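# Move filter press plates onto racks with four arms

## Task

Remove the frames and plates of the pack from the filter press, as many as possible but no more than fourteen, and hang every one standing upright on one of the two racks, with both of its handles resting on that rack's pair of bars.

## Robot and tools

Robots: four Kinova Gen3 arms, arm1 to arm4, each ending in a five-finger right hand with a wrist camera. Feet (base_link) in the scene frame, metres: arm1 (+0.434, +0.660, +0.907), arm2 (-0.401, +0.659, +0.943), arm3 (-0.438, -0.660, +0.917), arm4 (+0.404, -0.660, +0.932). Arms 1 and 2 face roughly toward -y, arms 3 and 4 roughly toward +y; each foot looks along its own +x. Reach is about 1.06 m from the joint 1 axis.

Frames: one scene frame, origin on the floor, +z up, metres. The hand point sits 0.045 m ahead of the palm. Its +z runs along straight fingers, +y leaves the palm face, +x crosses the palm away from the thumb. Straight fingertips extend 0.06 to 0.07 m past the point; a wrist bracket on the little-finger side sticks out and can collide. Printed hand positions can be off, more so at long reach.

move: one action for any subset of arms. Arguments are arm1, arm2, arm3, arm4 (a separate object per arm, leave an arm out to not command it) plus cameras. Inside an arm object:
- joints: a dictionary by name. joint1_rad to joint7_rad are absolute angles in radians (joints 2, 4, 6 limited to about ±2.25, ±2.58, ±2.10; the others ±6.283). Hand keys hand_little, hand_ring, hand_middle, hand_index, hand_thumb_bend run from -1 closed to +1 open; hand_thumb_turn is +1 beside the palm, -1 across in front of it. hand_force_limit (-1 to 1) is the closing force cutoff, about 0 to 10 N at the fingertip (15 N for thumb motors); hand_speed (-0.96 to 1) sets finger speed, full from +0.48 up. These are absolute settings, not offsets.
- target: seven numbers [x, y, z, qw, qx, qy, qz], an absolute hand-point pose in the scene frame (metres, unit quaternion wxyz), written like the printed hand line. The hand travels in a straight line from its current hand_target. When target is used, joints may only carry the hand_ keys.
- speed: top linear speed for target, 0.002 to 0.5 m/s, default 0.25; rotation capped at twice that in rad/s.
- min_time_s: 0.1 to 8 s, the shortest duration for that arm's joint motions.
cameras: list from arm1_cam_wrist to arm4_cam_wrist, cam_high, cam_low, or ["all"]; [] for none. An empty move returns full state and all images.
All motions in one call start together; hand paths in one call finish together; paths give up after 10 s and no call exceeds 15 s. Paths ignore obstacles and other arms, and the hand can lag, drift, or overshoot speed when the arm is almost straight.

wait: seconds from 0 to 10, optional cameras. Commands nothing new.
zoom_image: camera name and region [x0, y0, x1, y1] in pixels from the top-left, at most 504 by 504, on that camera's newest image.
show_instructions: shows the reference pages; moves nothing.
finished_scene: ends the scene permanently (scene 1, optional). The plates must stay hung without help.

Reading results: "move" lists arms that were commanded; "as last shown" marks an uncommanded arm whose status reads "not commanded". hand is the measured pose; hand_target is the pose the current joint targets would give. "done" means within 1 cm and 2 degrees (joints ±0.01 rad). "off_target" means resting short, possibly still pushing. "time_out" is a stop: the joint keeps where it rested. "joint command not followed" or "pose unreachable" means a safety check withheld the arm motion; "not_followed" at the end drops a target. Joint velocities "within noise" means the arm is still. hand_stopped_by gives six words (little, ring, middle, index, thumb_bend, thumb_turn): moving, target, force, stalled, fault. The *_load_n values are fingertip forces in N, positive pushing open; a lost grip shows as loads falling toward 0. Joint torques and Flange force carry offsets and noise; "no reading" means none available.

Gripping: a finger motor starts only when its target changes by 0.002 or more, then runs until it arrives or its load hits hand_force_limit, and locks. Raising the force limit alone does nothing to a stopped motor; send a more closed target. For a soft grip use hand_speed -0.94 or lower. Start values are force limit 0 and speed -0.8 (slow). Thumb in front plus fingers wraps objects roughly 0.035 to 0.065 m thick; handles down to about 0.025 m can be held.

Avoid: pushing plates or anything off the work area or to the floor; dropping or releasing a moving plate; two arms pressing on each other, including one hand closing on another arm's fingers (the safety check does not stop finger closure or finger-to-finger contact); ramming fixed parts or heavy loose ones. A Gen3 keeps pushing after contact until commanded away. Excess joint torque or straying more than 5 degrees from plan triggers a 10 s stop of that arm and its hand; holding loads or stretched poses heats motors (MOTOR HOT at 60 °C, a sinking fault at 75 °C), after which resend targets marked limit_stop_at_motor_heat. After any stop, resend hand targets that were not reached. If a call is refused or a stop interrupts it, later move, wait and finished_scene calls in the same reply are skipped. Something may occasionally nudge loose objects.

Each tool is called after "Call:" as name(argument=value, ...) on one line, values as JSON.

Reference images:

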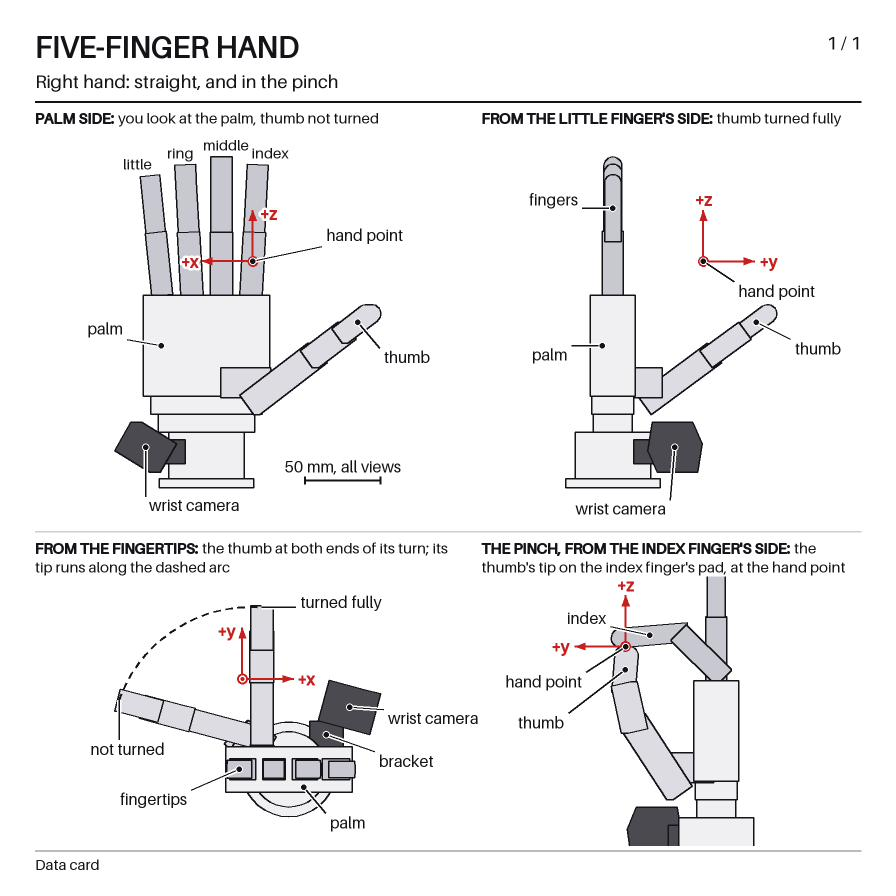

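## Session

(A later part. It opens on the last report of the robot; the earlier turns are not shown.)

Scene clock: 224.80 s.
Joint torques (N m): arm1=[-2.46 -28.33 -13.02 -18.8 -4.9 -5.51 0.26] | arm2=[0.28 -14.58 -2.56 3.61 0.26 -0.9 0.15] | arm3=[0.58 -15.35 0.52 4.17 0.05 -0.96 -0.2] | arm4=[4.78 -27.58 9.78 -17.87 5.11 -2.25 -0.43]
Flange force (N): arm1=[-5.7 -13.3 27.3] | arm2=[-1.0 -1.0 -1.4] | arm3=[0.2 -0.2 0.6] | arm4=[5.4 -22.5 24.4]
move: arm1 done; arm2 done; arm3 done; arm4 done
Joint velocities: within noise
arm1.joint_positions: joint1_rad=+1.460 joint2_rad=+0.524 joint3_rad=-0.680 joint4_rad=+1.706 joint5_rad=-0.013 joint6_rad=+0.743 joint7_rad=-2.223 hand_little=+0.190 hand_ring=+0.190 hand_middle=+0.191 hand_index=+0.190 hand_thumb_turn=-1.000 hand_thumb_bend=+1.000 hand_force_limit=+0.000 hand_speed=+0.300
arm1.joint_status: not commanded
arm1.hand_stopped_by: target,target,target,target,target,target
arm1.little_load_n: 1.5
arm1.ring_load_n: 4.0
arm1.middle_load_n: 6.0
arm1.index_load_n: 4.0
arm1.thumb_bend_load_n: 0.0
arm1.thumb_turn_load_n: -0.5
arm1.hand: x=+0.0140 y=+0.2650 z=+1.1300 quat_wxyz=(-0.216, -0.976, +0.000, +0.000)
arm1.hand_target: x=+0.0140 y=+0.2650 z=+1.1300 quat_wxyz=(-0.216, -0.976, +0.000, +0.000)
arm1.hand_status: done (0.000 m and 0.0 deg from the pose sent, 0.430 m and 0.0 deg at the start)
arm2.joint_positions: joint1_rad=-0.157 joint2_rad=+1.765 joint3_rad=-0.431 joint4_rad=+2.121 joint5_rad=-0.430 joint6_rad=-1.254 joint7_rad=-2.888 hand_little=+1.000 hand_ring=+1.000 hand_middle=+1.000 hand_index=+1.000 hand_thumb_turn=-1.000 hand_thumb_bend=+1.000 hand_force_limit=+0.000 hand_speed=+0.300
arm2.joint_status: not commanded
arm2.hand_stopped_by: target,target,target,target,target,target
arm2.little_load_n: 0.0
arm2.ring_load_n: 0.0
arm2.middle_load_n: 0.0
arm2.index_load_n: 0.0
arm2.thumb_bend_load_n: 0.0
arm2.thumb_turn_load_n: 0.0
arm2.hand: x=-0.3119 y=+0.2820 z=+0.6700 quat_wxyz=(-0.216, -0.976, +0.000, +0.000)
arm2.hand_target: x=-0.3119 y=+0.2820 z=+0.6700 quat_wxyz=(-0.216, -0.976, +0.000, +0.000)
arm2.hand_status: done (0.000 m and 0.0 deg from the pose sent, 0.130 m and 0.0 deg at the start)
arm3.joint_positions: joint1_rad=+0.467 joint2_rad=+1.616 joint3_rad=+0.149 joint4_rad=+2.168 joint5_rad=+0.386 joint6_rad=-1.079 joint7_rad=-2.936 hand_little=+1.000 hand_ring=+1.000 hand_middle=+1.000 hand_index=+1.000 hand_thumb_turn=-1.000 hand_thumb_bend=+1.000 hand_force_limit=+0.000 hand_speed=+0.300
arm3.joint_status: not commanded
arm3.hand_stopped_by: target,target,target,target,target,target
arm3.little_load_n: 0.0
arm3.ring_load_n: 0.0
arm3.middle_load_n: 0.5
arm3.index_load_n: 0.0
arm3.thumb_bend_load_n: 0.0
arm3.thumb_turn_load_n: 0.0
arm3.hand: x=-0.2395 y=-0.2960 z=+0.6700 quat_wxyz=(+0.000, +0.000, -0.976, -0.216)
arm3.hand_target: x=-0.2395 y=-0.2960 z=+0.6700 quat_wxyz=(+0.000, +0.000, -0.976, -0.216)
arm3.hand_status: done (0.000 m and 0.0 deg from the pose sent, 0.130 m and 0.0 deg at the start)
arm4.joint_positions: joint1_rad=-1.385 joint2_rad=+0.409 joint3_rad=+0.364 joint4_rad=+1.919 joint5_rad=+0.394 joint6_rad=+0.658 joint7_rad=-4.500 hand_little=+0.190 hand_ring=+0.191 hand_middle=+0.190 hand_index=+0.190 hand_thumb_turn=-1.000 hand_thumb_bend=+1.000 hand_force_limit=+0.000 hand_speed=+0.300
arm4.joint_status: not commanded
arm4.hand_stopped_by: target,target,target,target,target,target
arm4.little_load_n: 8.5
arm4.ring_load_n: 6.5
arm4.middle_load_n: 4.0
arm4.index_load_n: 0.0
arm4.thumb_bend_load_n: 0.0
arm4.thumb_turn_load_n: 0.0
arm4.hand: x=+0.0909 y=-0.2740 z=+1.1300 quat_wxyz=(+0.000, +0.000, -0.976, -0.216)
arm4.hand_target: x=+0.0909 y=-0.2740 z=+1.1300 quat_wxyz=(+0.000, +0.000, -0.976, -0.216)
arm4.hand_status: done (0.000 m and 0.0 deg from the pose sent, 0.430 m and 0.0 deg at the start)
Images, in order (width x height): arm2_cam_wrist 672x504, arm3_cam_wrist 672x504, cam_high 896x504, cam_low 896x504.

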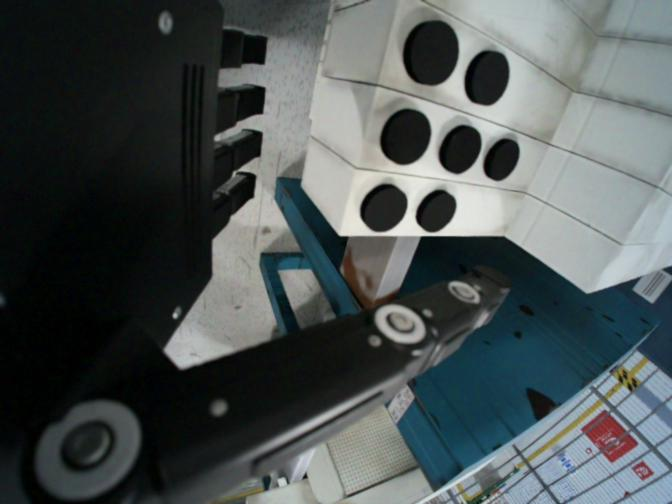

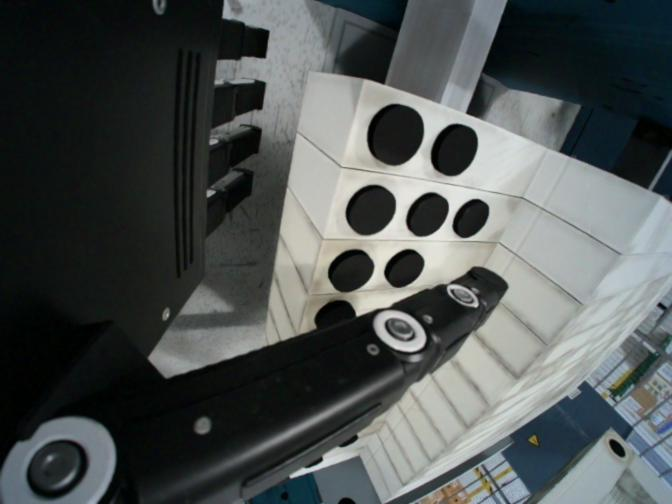

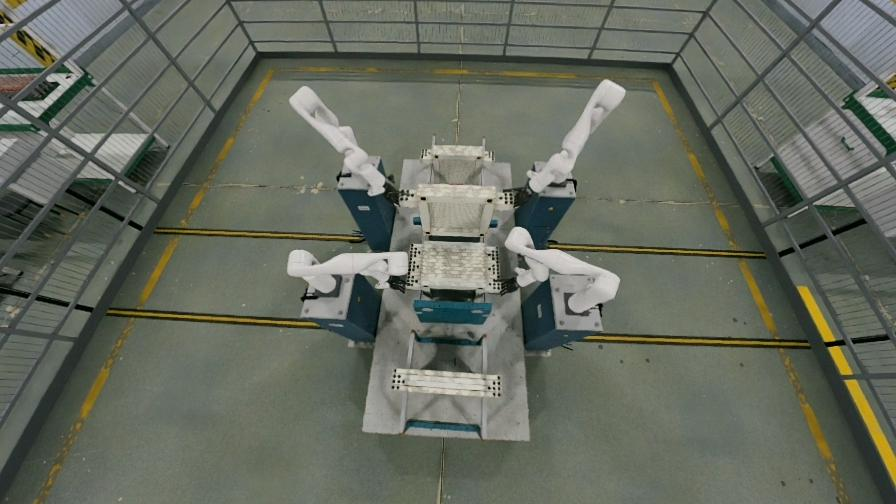

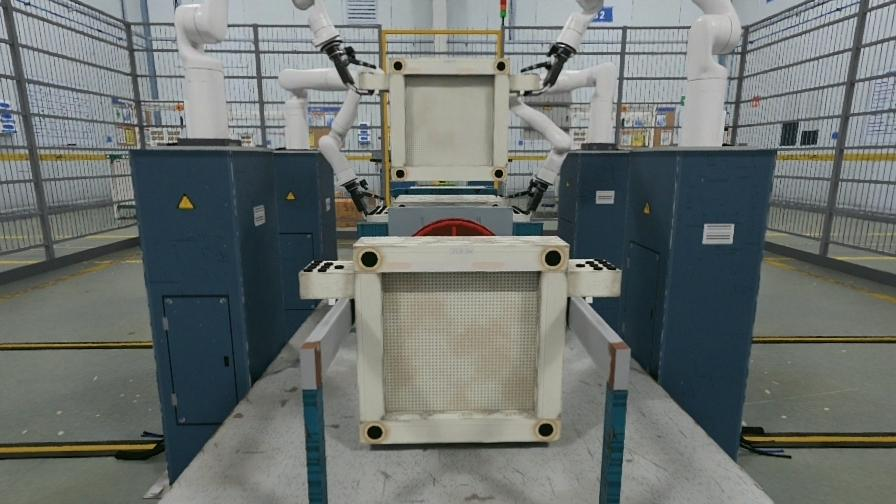

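Call:
move(arm1={"target": [0.35, 0.265, 1.19, 0.2164, 0.9763, 0, 0], "speed": 0.17}, arm4={"target": [0.4269, -0.274, 1.19, 0, 0, 0.9763, 0.2164], "speed": 0.17}, arm2={"target": [-0.3119, 0.282, 0.639, 0.2164, 0.9763, 0, 0], "speed": 0.1}, arm3={"target": [-0.2395, -0.296, 0.639, 0, 0, 0.9763, 0.2164], "speed": 0.1}, cameras=["arm2_cam_wrist", "arm3_cam_wrist", "cam_high", "cam_low"])

Scene clock: 228.93 s.
Joint torques (N m): arm1=[1.27 -5.08 2.18 -24.43 -3.93 -7.72 0.06] | arm2=[0.39 -14.57 -2.5 3.6 0.21 -0.94 0.07] | arm3=[0.55 -15.26 0.57 4.11 0.12 -0.93 -0.28] | arm4=[1.6 -7.48 -2.53 -24.74 3.93 -6.84 -0.31]
Flange force (N): arm1=[0.8 -25.9 13.1] | arm2=[-0.8 -1.0 -1.1] | arm3=[0.5 -0.2 0.5] | arm4=[7.0 -21.6 22.3]
move: arm1 done; arm2 done; arm3 done; arm4 done
Joint velocities: within noise
arm1.joint_positions: joint1_rad=+1.308 joint2_rad=-0.199 joint3_rad=-0.984 joint4_rad=+2.197 joint5_rad=-0.465 joint6_rad=+0.695 joint7_rad=-2.519 hand_little=+0.190 hand_ring=+0.191 hand_middle=+0.191 hand_index=+0.190 hand_thumb_turn=-1.000 hand_thumb_bend=+1.000 hand_force_limit=+0.000 hand_speed=+0.300
arm1.joint_status: not commanded
arm1.hand_stopped_by: target,target,target,target,target,target
arm1.little_load_n: 3.5
arm1.ring_load_n: 6.0
arm1.middle_load_n: 3.5
arm1.index_load_n: 3.5
arm1.thumb_bend_load_n: 0.0
arm1.thumb_turn_load_n: 0.0
arm1.hand: x=+0.3500 y=+0.2650 z=+1.1900 quat_wxyz=(-0.216, -0.976, +0.000, +0.000)
arm1.hand_target: x=+0.3500 y=+0.2650 z=+1.1900 quat_wxyz=(-0.216, -0.976, +0.000, +0.000)
arm1.hand_status: done (0.000 m and 0.0 deg from the pose sent, 0.341 m and 0.0 deg at the start)
arm2.joint_positions: joint1_rad=-0.159 joint2_rad=+1.828 joint3_rad=-0.411 joint4_rad=+2.039 joint5_rad=-0.400 joint6_rad=-1.228 joint7_rad=-2.884 hand_little=+1.000 hand_ring=+1.000 hand_middle=+1.000 hand_index=+1.000 hand_thumb_turn=-1.000 hand_thumb_bend=+1.000 hand_force_limit=+0.000 hand_speed=+0.300
arm2.joint_status: not commanded
arm2.hand_stopped_by: target,target,target,target,target,target
arm2.little_load_n: 0.0
arm2.ring_load_n: 0.0
arm2.middle_load_n: 0.0
arm2.index_load_n: 0.0
arm2.thumb_bend_load_n: 0.0
arm2.thumb_turn_load_n: 0.0
arm2.hand: x=-0.3119 y=+0.2820 z=+0.6390 quat_wxyz=(-0.216, -0.976, +0.000, +0.000)
arm2.hand_target: x=-0.3119 y=+0.2820 z=+0.6390 quat_wxyz=(-0.216, -0.976, +0.000, +0.000)
arm2.hand_status: done (0.000 m and 0.0 deg from the pose sent, 0.031 m and 0.0 deg at the start)
arm3.joint_positions: joint1_rad=+0.468 joint2_rad=+1.685 joint3_rad=+0.142 joint4_rad=+2.090 joint5_rad=+0.375 joint6_rad=-1.070 joint7_rad=-2.938 hand_little=+1.000 hand_ring=+1.000 hand_middle=+1.000 hand_index=+1.000 hand_thumb_turn=-1.000 hand_thumb_bend=+1.000 hand_force_limit=+0.000 hand_speed=+0.300
arm3.joint_status: not commanded
arm3.hand_stopped_by: target,target,target,target,target,target
arm3.little_load_n: 0.0
arm3.ring_load_n: 0.0
arm3.middle_load_n: 0.0
arm3.index_load_n: 0.0
arm3.thumb_bend_load_n: 0.0
arm3.thumb_turn_load_n: 0.0
arm3.hand: x=-0.2395 y=-0.2960 z=+0.6390 quat_wxyz=(+0.000, +0.000, -0.976, -0.216)
arm3.hand_target: x=-0.2395 y=-0.2960 z=+0.6390 quat_wxyz=(+0.000, +0.000, -0.976, -0.216)
arm3.hand_status: done (0.000 m and 0.0 deg from the pose sent, 0.031 m and 0.0 deg at the start)
arm4.joint_positions: joint1_rad=-1.106 joint2_rad=-0.296 joint3_rad=+0.726 joint4_rad=+2.342 joint5_rad=+0.568 joint6_rad=+0.680 joint7_rad=-3.892 hand_little=+0.190 hand_ring=+0.191 hand_middle=+0.190 hand_index=+0.190 hand_thumb_turn=-1.000 hand_thumb_bend=+1.000 hand_force_limit=+0.000 hand_speed=+0.300
arm4.joint_status: not commanded
arm4.hand_stopped_by: target,target,target,target,target,target
arm4.little_load_n: 7.5
arm4.ring_load_n: 6.0
arm4.middle_load_n: 5.5
arm4.index_load_n: 0.0
arm4.thumb_bend_load_n: 0.0
arm4.thumb_turn_load_n: 0.0
arm4.hand: x=+0.4269 y=-0.2740 z=+1.1900 quat_wxyz=(+0.000, +0.000, -0.976, -0.216)
arm4.hand_target: x=+0.4269 y=-0.2740 z=+1.1900 quat_wxyz=(+0.000, +0.000, -0.976, -0.216)
arm4.hand_status: done (0.000 m and 0.0 deg from the pose sent, 0.341 m and 0.0 deg at the start)
Images, in order (width x height): arm2_cam_wrist 672x504, arm3_cam_wrist 672x504, cam_high 896x504, cam_low 896x504.

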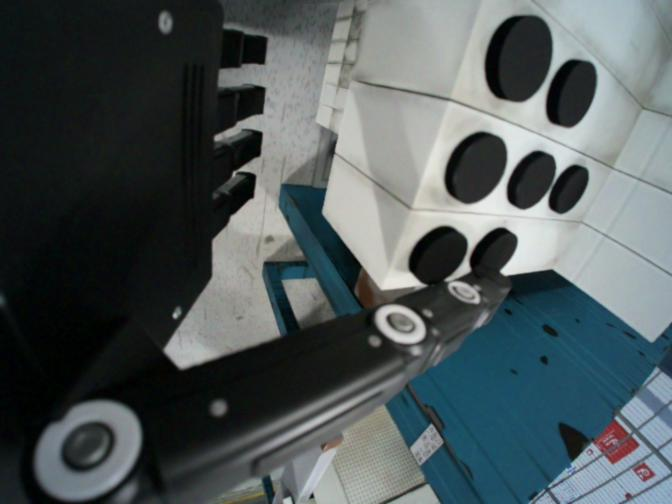

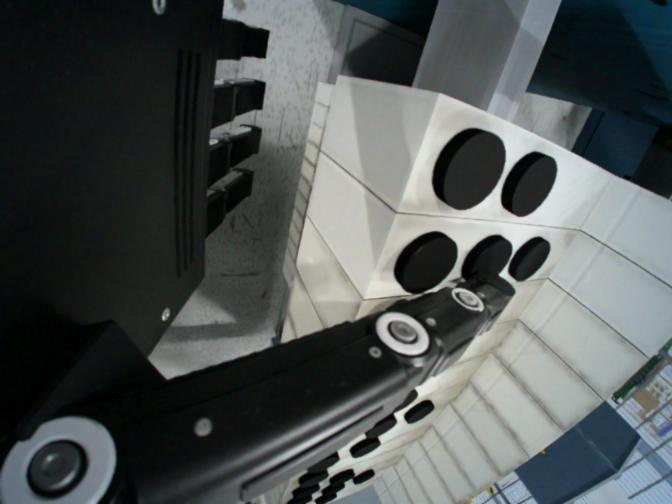

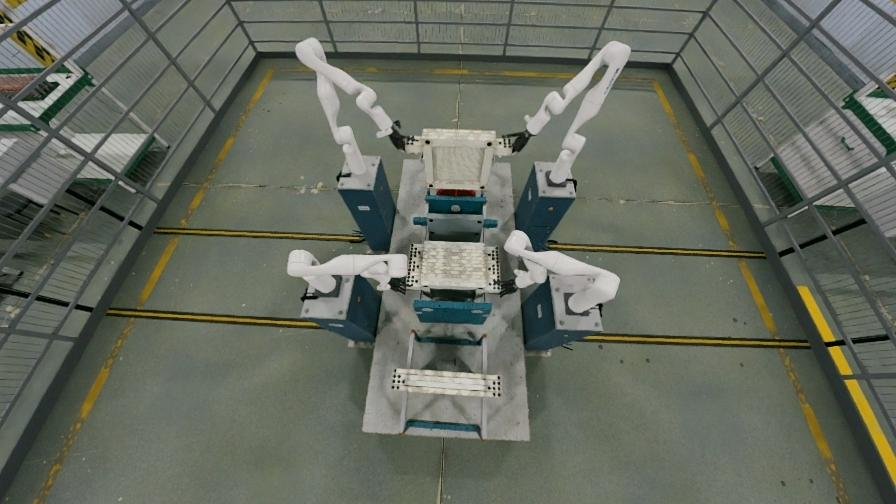

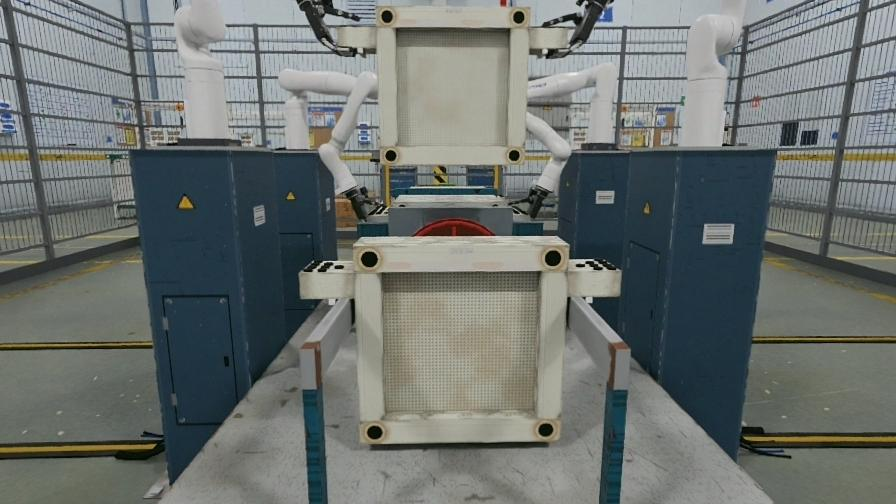

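Call:
move(arm1={"target": [0.6566, 0.265, 1.15, 0.2164, 0.9763, 0, 0], "speed": 0.17}, arm4={"target": [0.7335, -0.274, 1.15, 0, 0, 0.9763, 0.2164], "speed": 0.17}, arm2={"target": [-0.3119, 0.256, 0.639, 0.2164, 0.9763, 0, 0], "speed": 0.1, "joints": {"hand_index": 0.19, "hand_middle": 0.19, "hand_ring": 0.19, "hand_little": 0.19}}, arm3={"target": [-0.2395, -0.278, 0.639, 0, 0, 0.9763, 0.2164], "speed": 0.1, "joints": {"hand_index": 0.19, "hand_middle": 0.19, "hand_ring": 0.19, "hand_little": 0.19}}, cameras=["arm2_cam_wrist", "arm3_cam_wrist", "cam_high", "cam_low"])

Call:
zoom_image(camera="arm2_cam_wrist", region=[190, 0, 390, 310])

Call:
zoom_image(camera="arm3_cam_wrist", region=[190, 0, 390, 310])

Scene clock: 232.10 s.
Joint torques (N m): arm1=[6.16 15.45 17.94 -19.3 -0.2 -10.75 0.17] | arm2=[0.34 -15.24 -2.53 2.94 0.26 -0.92 0.09] | arm3=[0.61 -15.72 0.48 3.81 0.05 -0.96 -0.25] | arm4=[-3.24 13.01 -17.69 -18.7 -0.83 -10.41 -0.42]
Flange force (N): arm1=[6.2 -30.1 13.5] | arm2=[-0.8 -1.0 -1.7] | arm3=[0.4 -0.1 0.8] | arm4=[1.6 -23.2 18.4]
move: arm1 done; arm2 done; arm3 done; arm4 done
Joint velocities: within noise
arm1.joint_positions: joint1_rad=+1.274 joint2_rad=-0.723 joint3_rad=-1.592 joint4_rad=+2.003 joint5_rad=-0.774 joint6_rad=+0.815 joint7_rad=-3.141 hand_little=+0.190 hand_ring=+0.191 hand_middle=+0.191 hand_index=+0.190 hand_thumb_turn=-1.000 hand_thumb_bend=+1.000 hand_force_limit=+0.000 hand_speed=+0.300
arm1.joint_status: not commanded
arm1.hand_stopped_by: target,target,target,target,target,target
arm1.little_load_n: 1.0
arm1.ring_load_n: 5.5
arm1.middle_load_n: 6.5
arm1.index_load_n: 4.0
arm1.thumb_bend_load_n: 0.0
arm1.thumb_turn_load_n: 0.0
arm1.hand: x=+0.6566 y=+0.2650 z=+1.1500 quat_wxyz=(-0.216, -0.976, +0.000, +0.000)
arm1.hand_target: x=+0.6566 y=+0.2650 z=+1.1500 quat_wxyz=(-0.216, -0.976, +0.000, +0.000)
arm1.hand_status: done (0.000 m and 0.0 deg from the pose sent, 0.309 m and 0.0 deg at the start)
arm2.joint_positions: joint1_rad=-0.142 joint2_rad=+1.786 joint3_rad=-0.401 joint4_rad=+1.994 joint5_rad=-0.410 joint6_rad=-1.144 joint7_rad=-2.852 hand_little=+0.190 hand_ring=+0.190 hand_middle=+0.190 hand_index=+0.190 hand_thumb_turn=-1.000 hand_thumb_bend=+1.000 hand_force_limit=+0.000 hand_speed=+0.300
arm2.joint_status: all done
arm2.hand_stopped_by: target,target,target,target,target,target
arm2.little_load_n: 0.0
arm2.ring_load_n: 0.0
arm2.middle_load_n: 0.0
arm2.index_load_n: 0.0
arm2.thumb_bend_load_n: 0.0
arm2.thumb_turn_load_n: 0.0
arm2.hand: x=-0.3119 y=+0.2560 z=+0.6390 quat_wxyz=(-0.216, -0.976, +0.000, +0.000)
arm2.hand_target: x=-0.3119 y=+0.2560 z=+0.6390 quat_wxyz=(-0.216, -0.976, +0.000, +0.000)
arm2.hand_status: done (0.000 m and 0.0 deg from the pose sent, 0.026 m and 0.0 deg at the start)
arm3.joint_positions: joint1_rad=+0.446 joint2_rad=+1.661 joint3_rad=+0.127 joint4_rad=+2.061 joint5_rad=+0.364 joint6_rad=-1.018 joint7_rad=-2.959 hand_little=+0.190 hand_ring=+0.190 hand_middle=+0.190 hand_index=+0.190 hand_thumb_turn=-1.000 hand_thumb_bend=+1.000 hand_force_limit=+0.000 hand_speed=+0.300
arm3.joint_status: all done
arm3.hand_stopped_by: target,target,target,target,target,target
arm3.little_load_n: 0.5
arm3.ring_load_n: 0.0
arm3.middle_load_n: 0.0
arm3.index_load_n: 0.0
arm3.thumb_bend_load_n: 0.0
arm3.thumb_turn_load_n: 0.0
arm3.hand: x=-0.2395 y=-0.2780 z=+0.6390 quat_wxyz=(+0.000, +0.000, -0.976, -0.216)
arm3.hand_target: x=-0.2395 y=-0.2780 z=+0.6390 quat_wxyz=(+0.000, +0.000, -0.976, -0.216)
arm3.hand_status: done (0.000 m and 0.0 deg from the pose sent, 0.018 m and 0.0 deg at the start)
arm4.joint_positions: joint1_rad=-1.176 joint2_rad=-0.803 joint3_rad=+1.511 joint4_rad=+2.025 joint5_rad=+0.830 joint6_rad=+0.866 joint7_rad=-3.118 hand_little=+0.190 hand_ring=+0.191 hand_middle=+0.190 hand_index=+0.190 hand_thumb_turn=-1.000 hand_thumb_bend=+1.000 hand_force_limit=+0.000 hand_speed=+0.300
arm4.joint_status: not commanded
arm4.hand_stopped_by: target,target,target,target,target,target
arm4.little_load_n: 9.0
arm4.ring_load_n: 7.5
arm4.middle_load_n: 5.0
arm4.index_load_n: 0.0
arm4.thumb_bend_load_n: -0.5
arm4.thumb_turn_load_n: 0.0
arm4.hand: x=+0.7335 y=-0.2740 z=+1.1500 quat_wxyz=(+0.000, +0.000, -0.976, -0.216)
arm4.hand_target: x=+0.7335 y=-0.2740 z=+1.1500 quat_wxyz=(+0.000, +0.000, -0.976, -0.216)
arm4.hand_status: done (0.000 m and 0.0 deg from the pose sent, 0.309 m and 0.0 deg at the start)
Images, in order (width x height): arm2_cam_wrist 672x504, arm3_cam_wrist 672x504, cam_high 896x504, cam_low 896x504.

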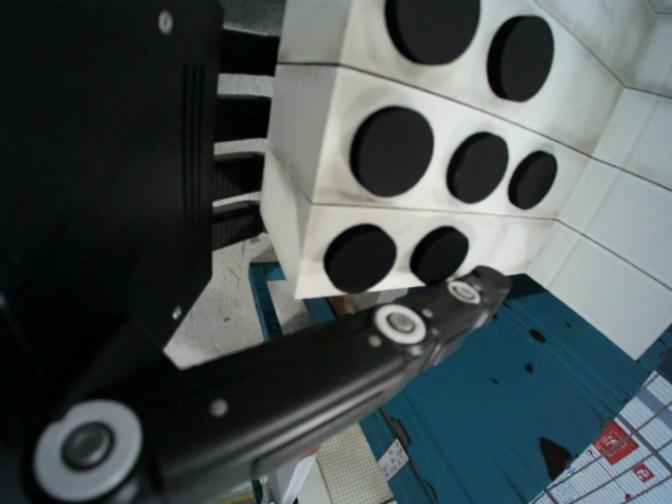

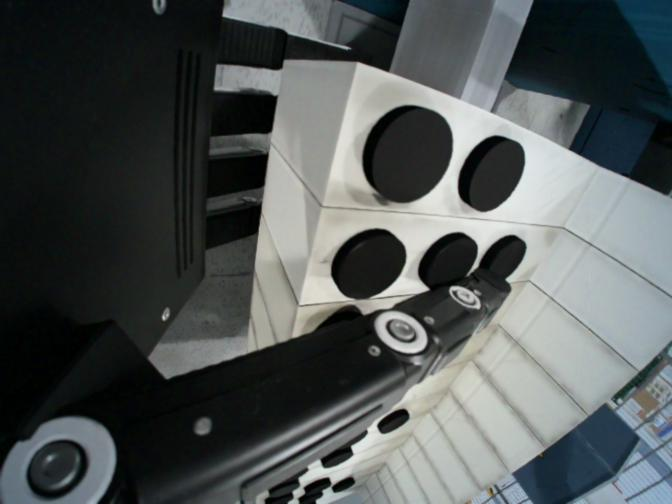

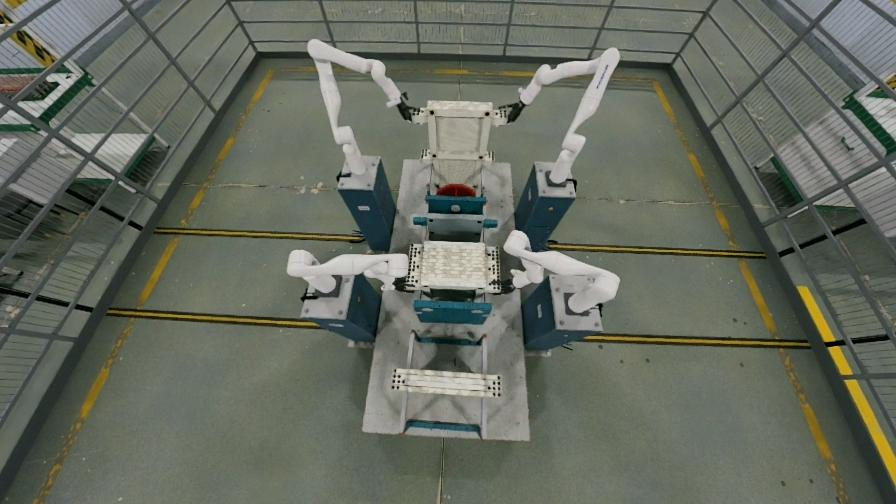

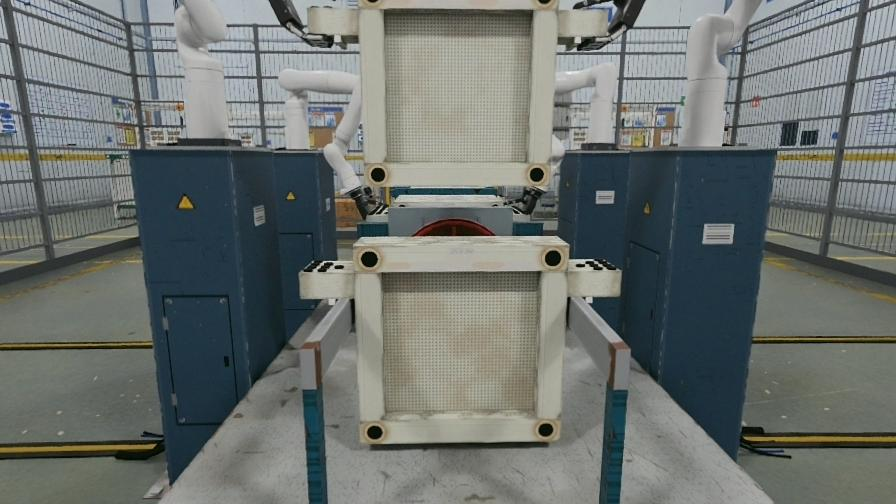

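Scaled by 1.626 from the camera's image (finer frame: 960x720).

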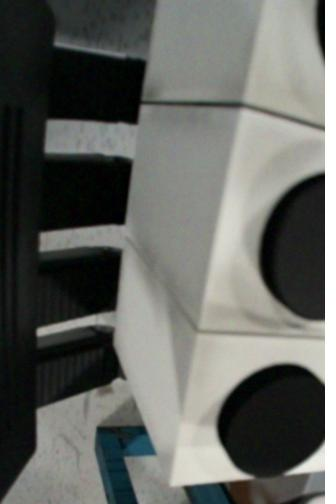

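Scaled by 1.626 from the camera's image (finer frame: 960x720).

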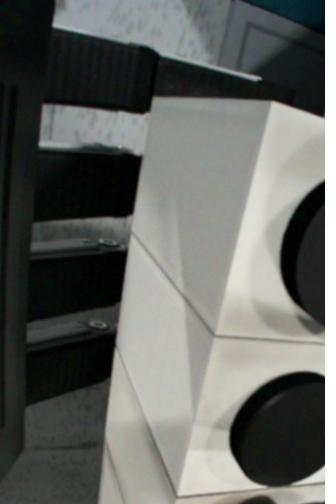

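Call:
move(arm1={"target": [0.6566, 0.263, 1.0, 0.2164, 0.9763, 0, 0], "speed": 0.15}, arm4={"target": [0.7335, -0.276, 1.0, 0, 0, 0.9763, 0.2164], "speed": 0.15}, arm2={"target": [-0.3089, 0.256, 0.641, 0.2164, 0.9763, 0, 0], "speed": 0.1}, arm3={"target": [-0.2370, -0.278, 0.641, 0, 0, 0.9763, 0.2164], "speed": 0.1}, cameras=["cam_high", "cam_low"])

Call:
zoom_image(camera="cam_high", region=[400, 100, 520, 180])

Call:
zoom_image(camera="cam_low", region=[300, 90, 620, 310])

Scene clock: 236.40 s.
Joint torques (N m): arm1=[6.34 22.21 18.82 -13.44 -1.63 -10.22 0.2] | arm2=[0.24 -15.26 -2.65 2.94 0.26 -0.93 0.13] | arm3=[0.57 -15.75 0.51 3.78 0.06 -0.96 -0.26] | arm4=[-3.38 18.27 -19.59 -11.39 1.05 -10.07 -0.48]
Flange force (N): arm1=no reading | arm2=[-1.2 -0.9 -1.5] | arm3=[0.4 -0.2 0.7] | arm4=[0.3 -22.9 18.5]
move: arm1 done; arm2 done; arm3 done; arm4 done
Joint velocities: within noise
arm1.joint_positions: joint1_rad=+1.562 joint2_rad=-0.813 joint3_rad=-2.132 joint4_rad=+2.203 joint5_rad=-1.312 joint6_rad=+0.363 joint7_rad=-2.743 hand_little=+0.190 hand_ring=+0.191 hand_middle=+0.191 hand_index=+0.190 hand_thumb_turn=-1.000 hand_thumb_bend=+1.000 hand_force_limit=+0.000 hand_speed=+0.300
arm1.joint_status: not commanded
arm1.hand_stopped_by: target,target,target,target,target,target
arm1.little_load_n: 1.0
arm1.ring_load_n: 6.0
arm1.middle_load_n: 6.5
arm1.index_load_n: 4.0
arm1.thumb_bend_load_n: 0.0
arm1.thumb_turn_load_n: 0.0
arm1.hand: x=+0.6566 y=+0.2630 z=+1.0000 quat_wxyz=(-0.216, -0.976, +0.000, +0.000)
arm1.hand_target: x=+0.6566 y=+0.2630 z=+1.0000 quat_wxyz=(-0.216, -0.976, +0.000, +0.000)
arm1.hand_status: done (0.000 m and 0.0 deg from the pose sent, 0.150 m and 0.0 deg at the start)
arm2.joint_positions: joint1_rad=-0.148 joint2_rad=+1.782 joint3_rad=-0.407 joint4_rad=+1.996 joint5_rad=-0.420 joint6_rad=-1.145 joint7_rad=-2.851 hand_little=+0.190 hand_ring=+0.190 hand_middle=+0.190 hand_index=+0.190 hand_thumb_turn=-1.000 hand_thumb_bend=+1.000 hand_force_limit=+0.000 hand_speed=+0.300
arm2.joint_status: not commanded
arm2.hand_stopped_by: target,target,target,target,target,target
arm2.little_load_n: 0.0
arm2.ring_load_n: 0.0
arm2.middle_load_n: 0.0
arm2.index_load_n: 0.0
arm2.thumb_bend_load_n: 0.0
arm2.thumb_turn_load_n: 0.5
arm2.hand: x=-0.3089 y=+0.2560 z=+0.6410 quat_wxyz=(-0.216, -0.976, +0.000, +0.000)
arm2.hand_target: x=-0.3089 y=+0.2560 z=+0.6410 quat_wxyz=(-0.216, -0.976, +0.000, +0.000)
arm2.hand_status: done (0.000 m and 0.0 deg from the pose sent, 0.004 m and 0.0 deg at the start)
arm3.joint_positions: joint1_rad=+0.451 joint2_rad=+1.655 joint3_rad=+0.131 joint4_rad=+2.063 joint5_rad=+0.372 joint6_rad=-1.014 joint7_rad=-2.961 hand_little=+0.190 hand_ring=+0.190 hand_middle=+0.190 hand_index=+0.190 hand_thumb_turn=-1.000 hand_thumb_bend=+1.000 hand_force_limit=+0.000 hand_speed=+0.300
arm3.joint_status: not commanded
arm3.hand_stopped_by: target,target,target,target,target,target
arm3.little_load_n: 0.0
arm3.ring_load_n: 0.0
arm3.middle_load_n: 0.0
arm3.index_load_n: 0.0
arm3.thumb_bend_load_n: 0.0
arm3.thumb_turn_load_n: 0.0
arm3.hand: x=-0.2370 y=-0.2780 z=+0.6410 quat_wxyz=(+0.000, +0.000, -0.976, -0.216)
arm3.hand_target: x=-0.2370 y=-0.2780 z=+0.6410 quat_wxyz=(+0.000, +0.000, -0.976, -0.216)
arm3.hand_status: done (0.000 m and 0.0 deg from the pose sent, 0.003 m and 0.0 deg at the start)
arm4.joint_positions: joint1_rad=-1.381 joint2_rad=-0.960 joint3_rad=+1.950 joint4_rad=+2.187 joint5_rad=+1.363 joint6_rad=+0.529 joint7_rad=-3.452 hand_little=+0.190 hand_ring=+0.191 hand_middle=+0.190 hand_index=+0.190 hand_thumb_turn=-1.000 hand_thumb_bend=+1.000 hand_force_limit=+0.000 hand_speed=+0.300
arm4.joint_status: not commanded
arm4.hand_stopped_by: target,target,target,target,target,target
arm4.little_load_n: 8.5
arm4.ring_load_n: 8.0
arm4.middle_load_n: 5.0
arm4.index_load_n: 0.0
arm4.thumb_bend_load_n: 0.0
arm4.thumb_turn_load_n: 0.0
arm4.hand: x=+0.7335 y=-0.2760 z=+1.0000 quat_wxyz=(+0.000, +0.000, -0.976, -0.216)
arm4.hand_target: x=+0.7335 y=-0.2760 z=+1.0000 quat_wxyz=(+0.000, +0.000, -0.976, -0.216)
arm4.hand_status: done (0.000 m and 0.0 deg from the pose sent, 0.150 m and 0.0 deg at the start)
Images, in order (width x height): cam_high 896x504, cam_low 896x504.

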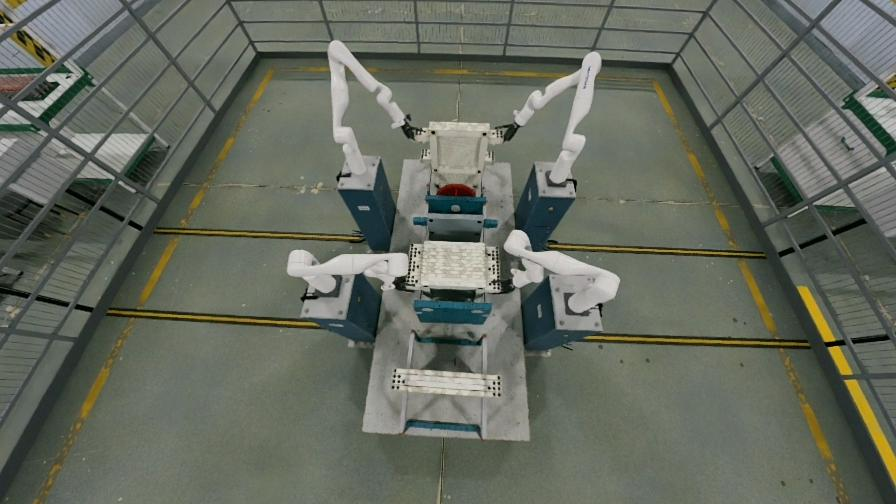

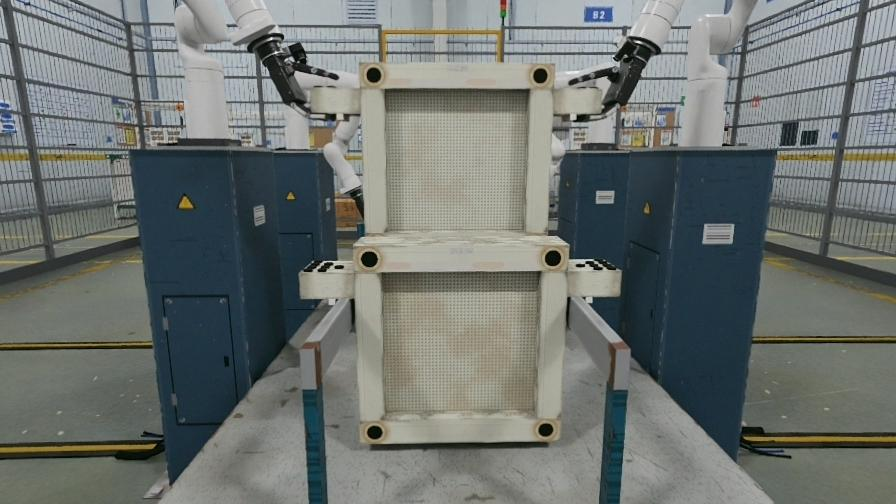

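Scaled by 4.200 from the camera's image (finer frame: 1280x720).

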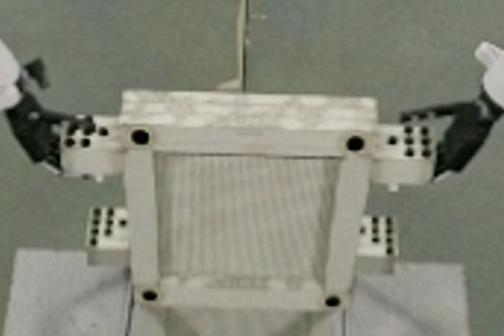

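Scaled by 1.575 from the camera's image (finer frame: 1280x720).

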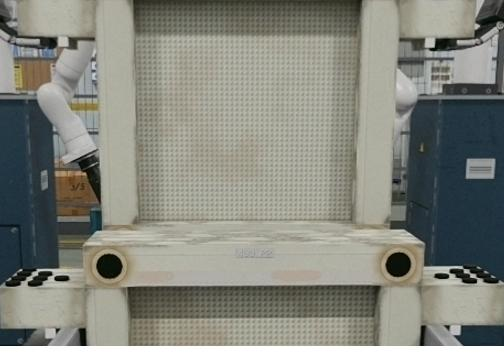

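Call:
move(arm1={"target": [0.6566, 0.263, 0.93, 0.2164, 0.9763, 0, 0], "speed": 0.06}, arm4={"target": [0.7335, -0.276, 0.93, 0, 0, 0.9763, 0.2164], "speed": 0.06}, arm2={"target": [-0.3089, 0.256, 0.656, 0.2164, 0.9763, 0, 0], "speed": 0.04}, arm3={"target": [-0.2370, -0.278, 0.656, 0, 0, 0.9763, 0.2164], "speed": 0.04}, cameras=["cam_high", "cam_low", "arm2_cam_wrist", "arm3_cam_wrist"])

Call:
zoom_image(camera="cam_high", region=[400, 110, 520, 190])

Call:
zoom_image(camera="cam_high", region=[390, 220, 510, 300])

Scene clock: 239.20 s.
Joint torques (N m): arm1=[6.69 24.98 21.03 -9.03 -3.25 -6.87 0.23] | arm2=[2.42 -37.09 -4.56 -4.3 2.89 -10.01 -0.19] | arm3=[-2.33 -34.83 -4.28 -2.86 1.6 -10.59 -0.05] | arm4=[-3.82 20.45 -21.37 -6.86 2.42 -9.22 -0.47]
Flange force (N): arm1=[0.9 -34.8 27.4] | arm2=[-1.9 -29.0 20.7] | arm3=[-1.0 -24.7 21.0] | arm4=[0.4 -23.9 18.5]
move: arm1 done; arm2 done; arm3 done; arm4 done
Joint velocities: within noise
arm1.joint_positions: joint1_rad=+1.644 joint2_rad=-0.987 joint3_rad=-2.264 joint4_rad=+2.231 joint5_rad=-1.925 joint6_rad=+0.370 joint7_rad=-2.229 hand_little=+0.190 hand_ring=+0.191 hand_middle=+0.191 hand_index=+0.190 hand_thumb_turn=-1.000 hand_thumb_bend=+1.000 hand_force_limit=+0.000 hand_speed=+0.300
arm1.joint_status: not commanded
arm1.hand_stopped_by: target,target,target,target,target,target
arm1.little_load_n: 1.5
arm1.ring_load_n: 6.0
arm1.middle_load_n: 6.0
arm1.index_load_n: 4.5
arm1.thumb_bend_load_n: 0.0
arm1.thumb_turn_load_n: 0.0
arm1.hand: x=+0.6566 y=+0.2630 z=+0.9300 quat_wxyz=(-0.216, -0.976, +0.000, +0.000)
arm1.hand_target: x=+0.6566 y=+0.2630 z=+0.9300 quat_wxyz=(-0.216, -0.976, +0.000, +0.000)
arm1.hand_status: done (0.000 m and 0.0 deg from the pose sent, 0.070 m and 0.0 deg at the start)
arm2.joint_positions: joint1_rad=-0.147 joint2_rad=+1.750 joint3_rad=-0.415 joint4_rad=+2.036 joint5_rad=-0.433 joint6_rad=-1.155 joint7_rad=-2.853 hand_little=+0.190 hand_ring=+0.191 hand_middle=+0.190 hand_index=+0.190 hand_thumb_turn=-1.000 hand_thumb_bend=+1.000 hand_force_limit=+0.000 hand_speed=+0.300
arm2.joint_status: not commanded
arm2.hand_stopped_by: target,target,target,target,target,target
arm2.little_load_n: 5.0
arm2.ring_load_n: 5.0
arm2.middle_load_n: 3.5
arm2.index_load_n: 0.0
arm2.thumb_bend_load_n: 0.0
arm2.thumb_turn_load_n: 0.0
arm2.hand: x=-0.3089 y=+0.2560 z=+0.6560 quat_wxyz=(-0.216, -0.976, +0.000, +0.000)
arm2.hand_target: x=-0.3089 y=+0.2560 z=+0.6560 quat_wxyz=(-0.216, -0.976, +0.000, +0.000)
arm2.hand_status: done (0.000 m and 0.0 deg from the pose sent, 0.015 m and 0.0 deg at the start)
arm3.joint_positions: joint1_rad=+0.451 joint2_rad=+1.621 joint3_rad=+0.134 joint4_rad=+2.100 joint5_rad=+0.376 joint6_rad=-1.017 joint7_rad=-2.960 hand_little=+0.190 hand_ring=+0.190 hand_middle=+0.190 hand_index=+0.190 hand_thumb_turn=-1.000 hand_thumb_bend=+1.000 hand_force_limit=+0.000 hand_speed=+0.300
arm3.joint_status: not commanded
arm3.hand_stopped_by: target,target,target,target,target,target
arm3.little_load_n: 1.5
arm3.ring_load_n: 3.5
arm3.middle_load_n: 3.5
arm3.index_load_n: 3.0
arm3.thumb_bend_load_n: 0.0
arm3.thumb_turn_load_n: 0.0
arm3.hand: x=-0.2370 y=-0.2780 z=+0.6560 quat_wxyz=(+0.000, +0.000, -0.976, -0.216)
arm3.hand_target: x=-0.2370 y=-0.2780 z=+0.6560 quat_wxyz=(+0.000, +0.000, -0.976, -0.216)
arm3.hand_status: done (0.000 m and 0.0 deg from the pose sent, 0.015 m and 0.0 deg at the start)
arm4.joint_positions: joint1_rad=-1.452 joint2_rad=-1.118 joint3_rad=+2.093 joint4_rad=+2.195 joint5_rad=+1.748 joint6_rad=+0.508 joint7_rad=-3.715 hand_little=+0.190 hand_ring=+0.191 hand_middle=+0.190 hand_index=+0.190 hand_thumb_turn=-1.000 hand_thumb_bend=+1.000 hand_force_limit=+0.000 hand_speed=+0.300
arm4.joint_status: not commanded
arm4.hand_stopped_by: target,target,target,target,target,target
arm4.little_load_n: 9.0
arm4.ring_load_n: 7.5
arm4.middle_load_n: 5.0
arm4.index_load_n: 0.0
arm4.thumb_bend_load_n: 0.0
arm4.thumb_turn_load_n: 0.0
arm4.hand: x=+0.7335 y=-0.2760 z=+0.9300 quat_wxyz=(+0.000, +0.000, -0.976, -0.216)
arm4.hand_target: x=+0.7335 y=-0.2760 z=+0.9300 quat_wxyz=(+0.000, +0.000, -0.976, -0.216)
arm4.hand_status: done (0.000 m and 0.0 deg from the pose sent, 0.070 m and 0.0 deg at the start)
pictures: arm2_cam_wrist, arm3_cam_wrist, cam_high, cam_low
Images, in order (width x height): arm2_cam_wrist 672x504, arm3_cam_wrist 672x504, cam_high 896x504, cam_low 896x504.

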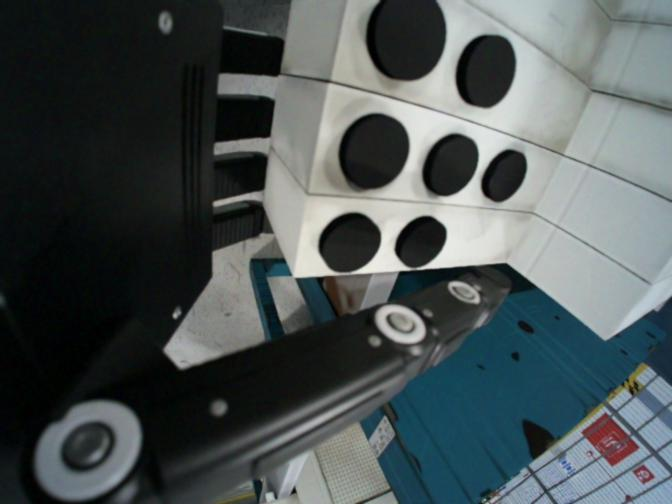

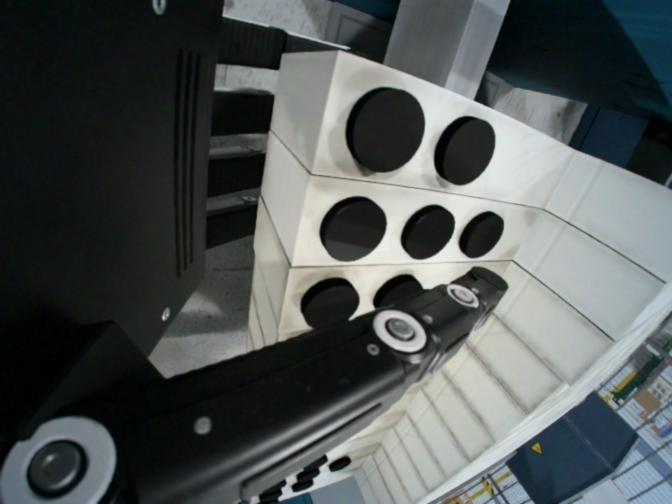

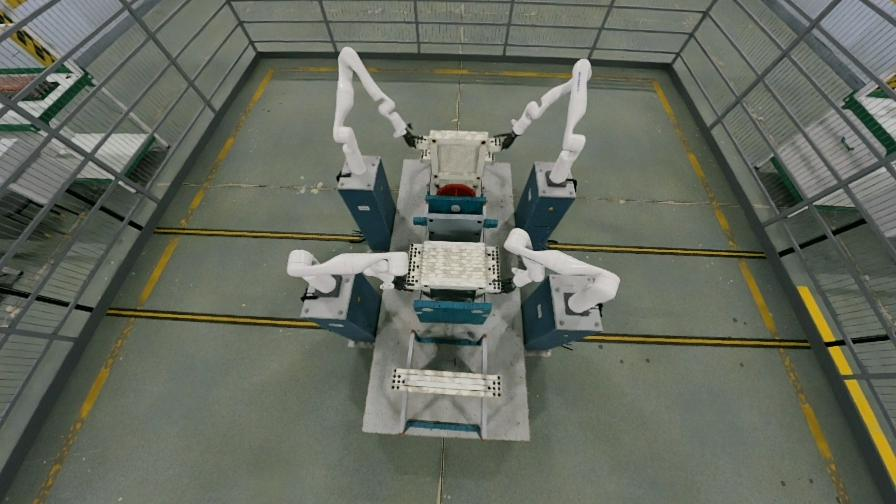

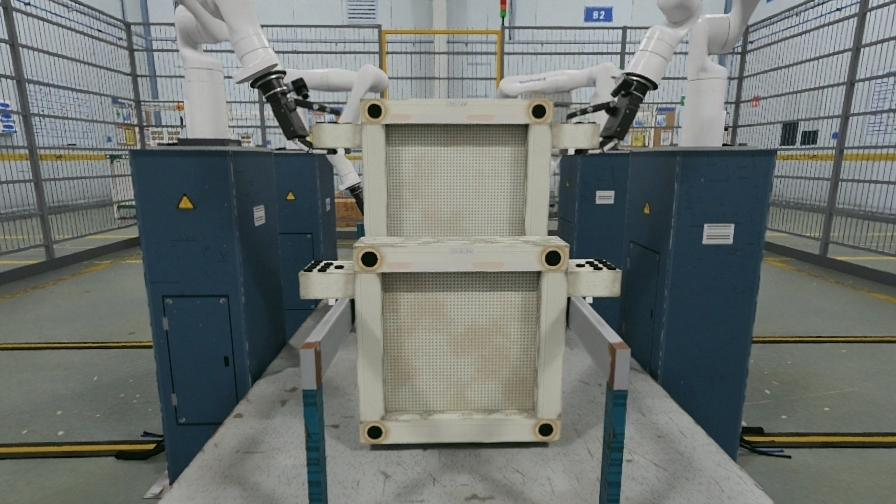

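Scaled by 4.200 from the camera's image (finer frame: 1280x720).

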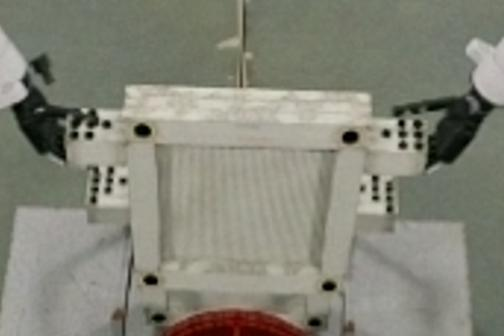

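Scaled by 4.200 from the camera's image (finer frame: 1280x720).

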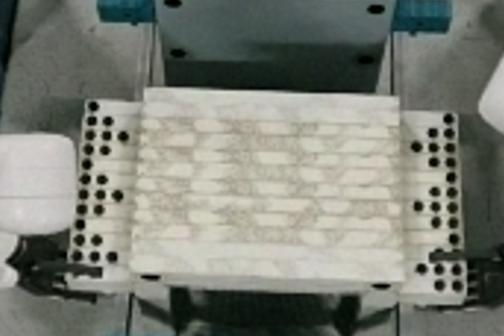

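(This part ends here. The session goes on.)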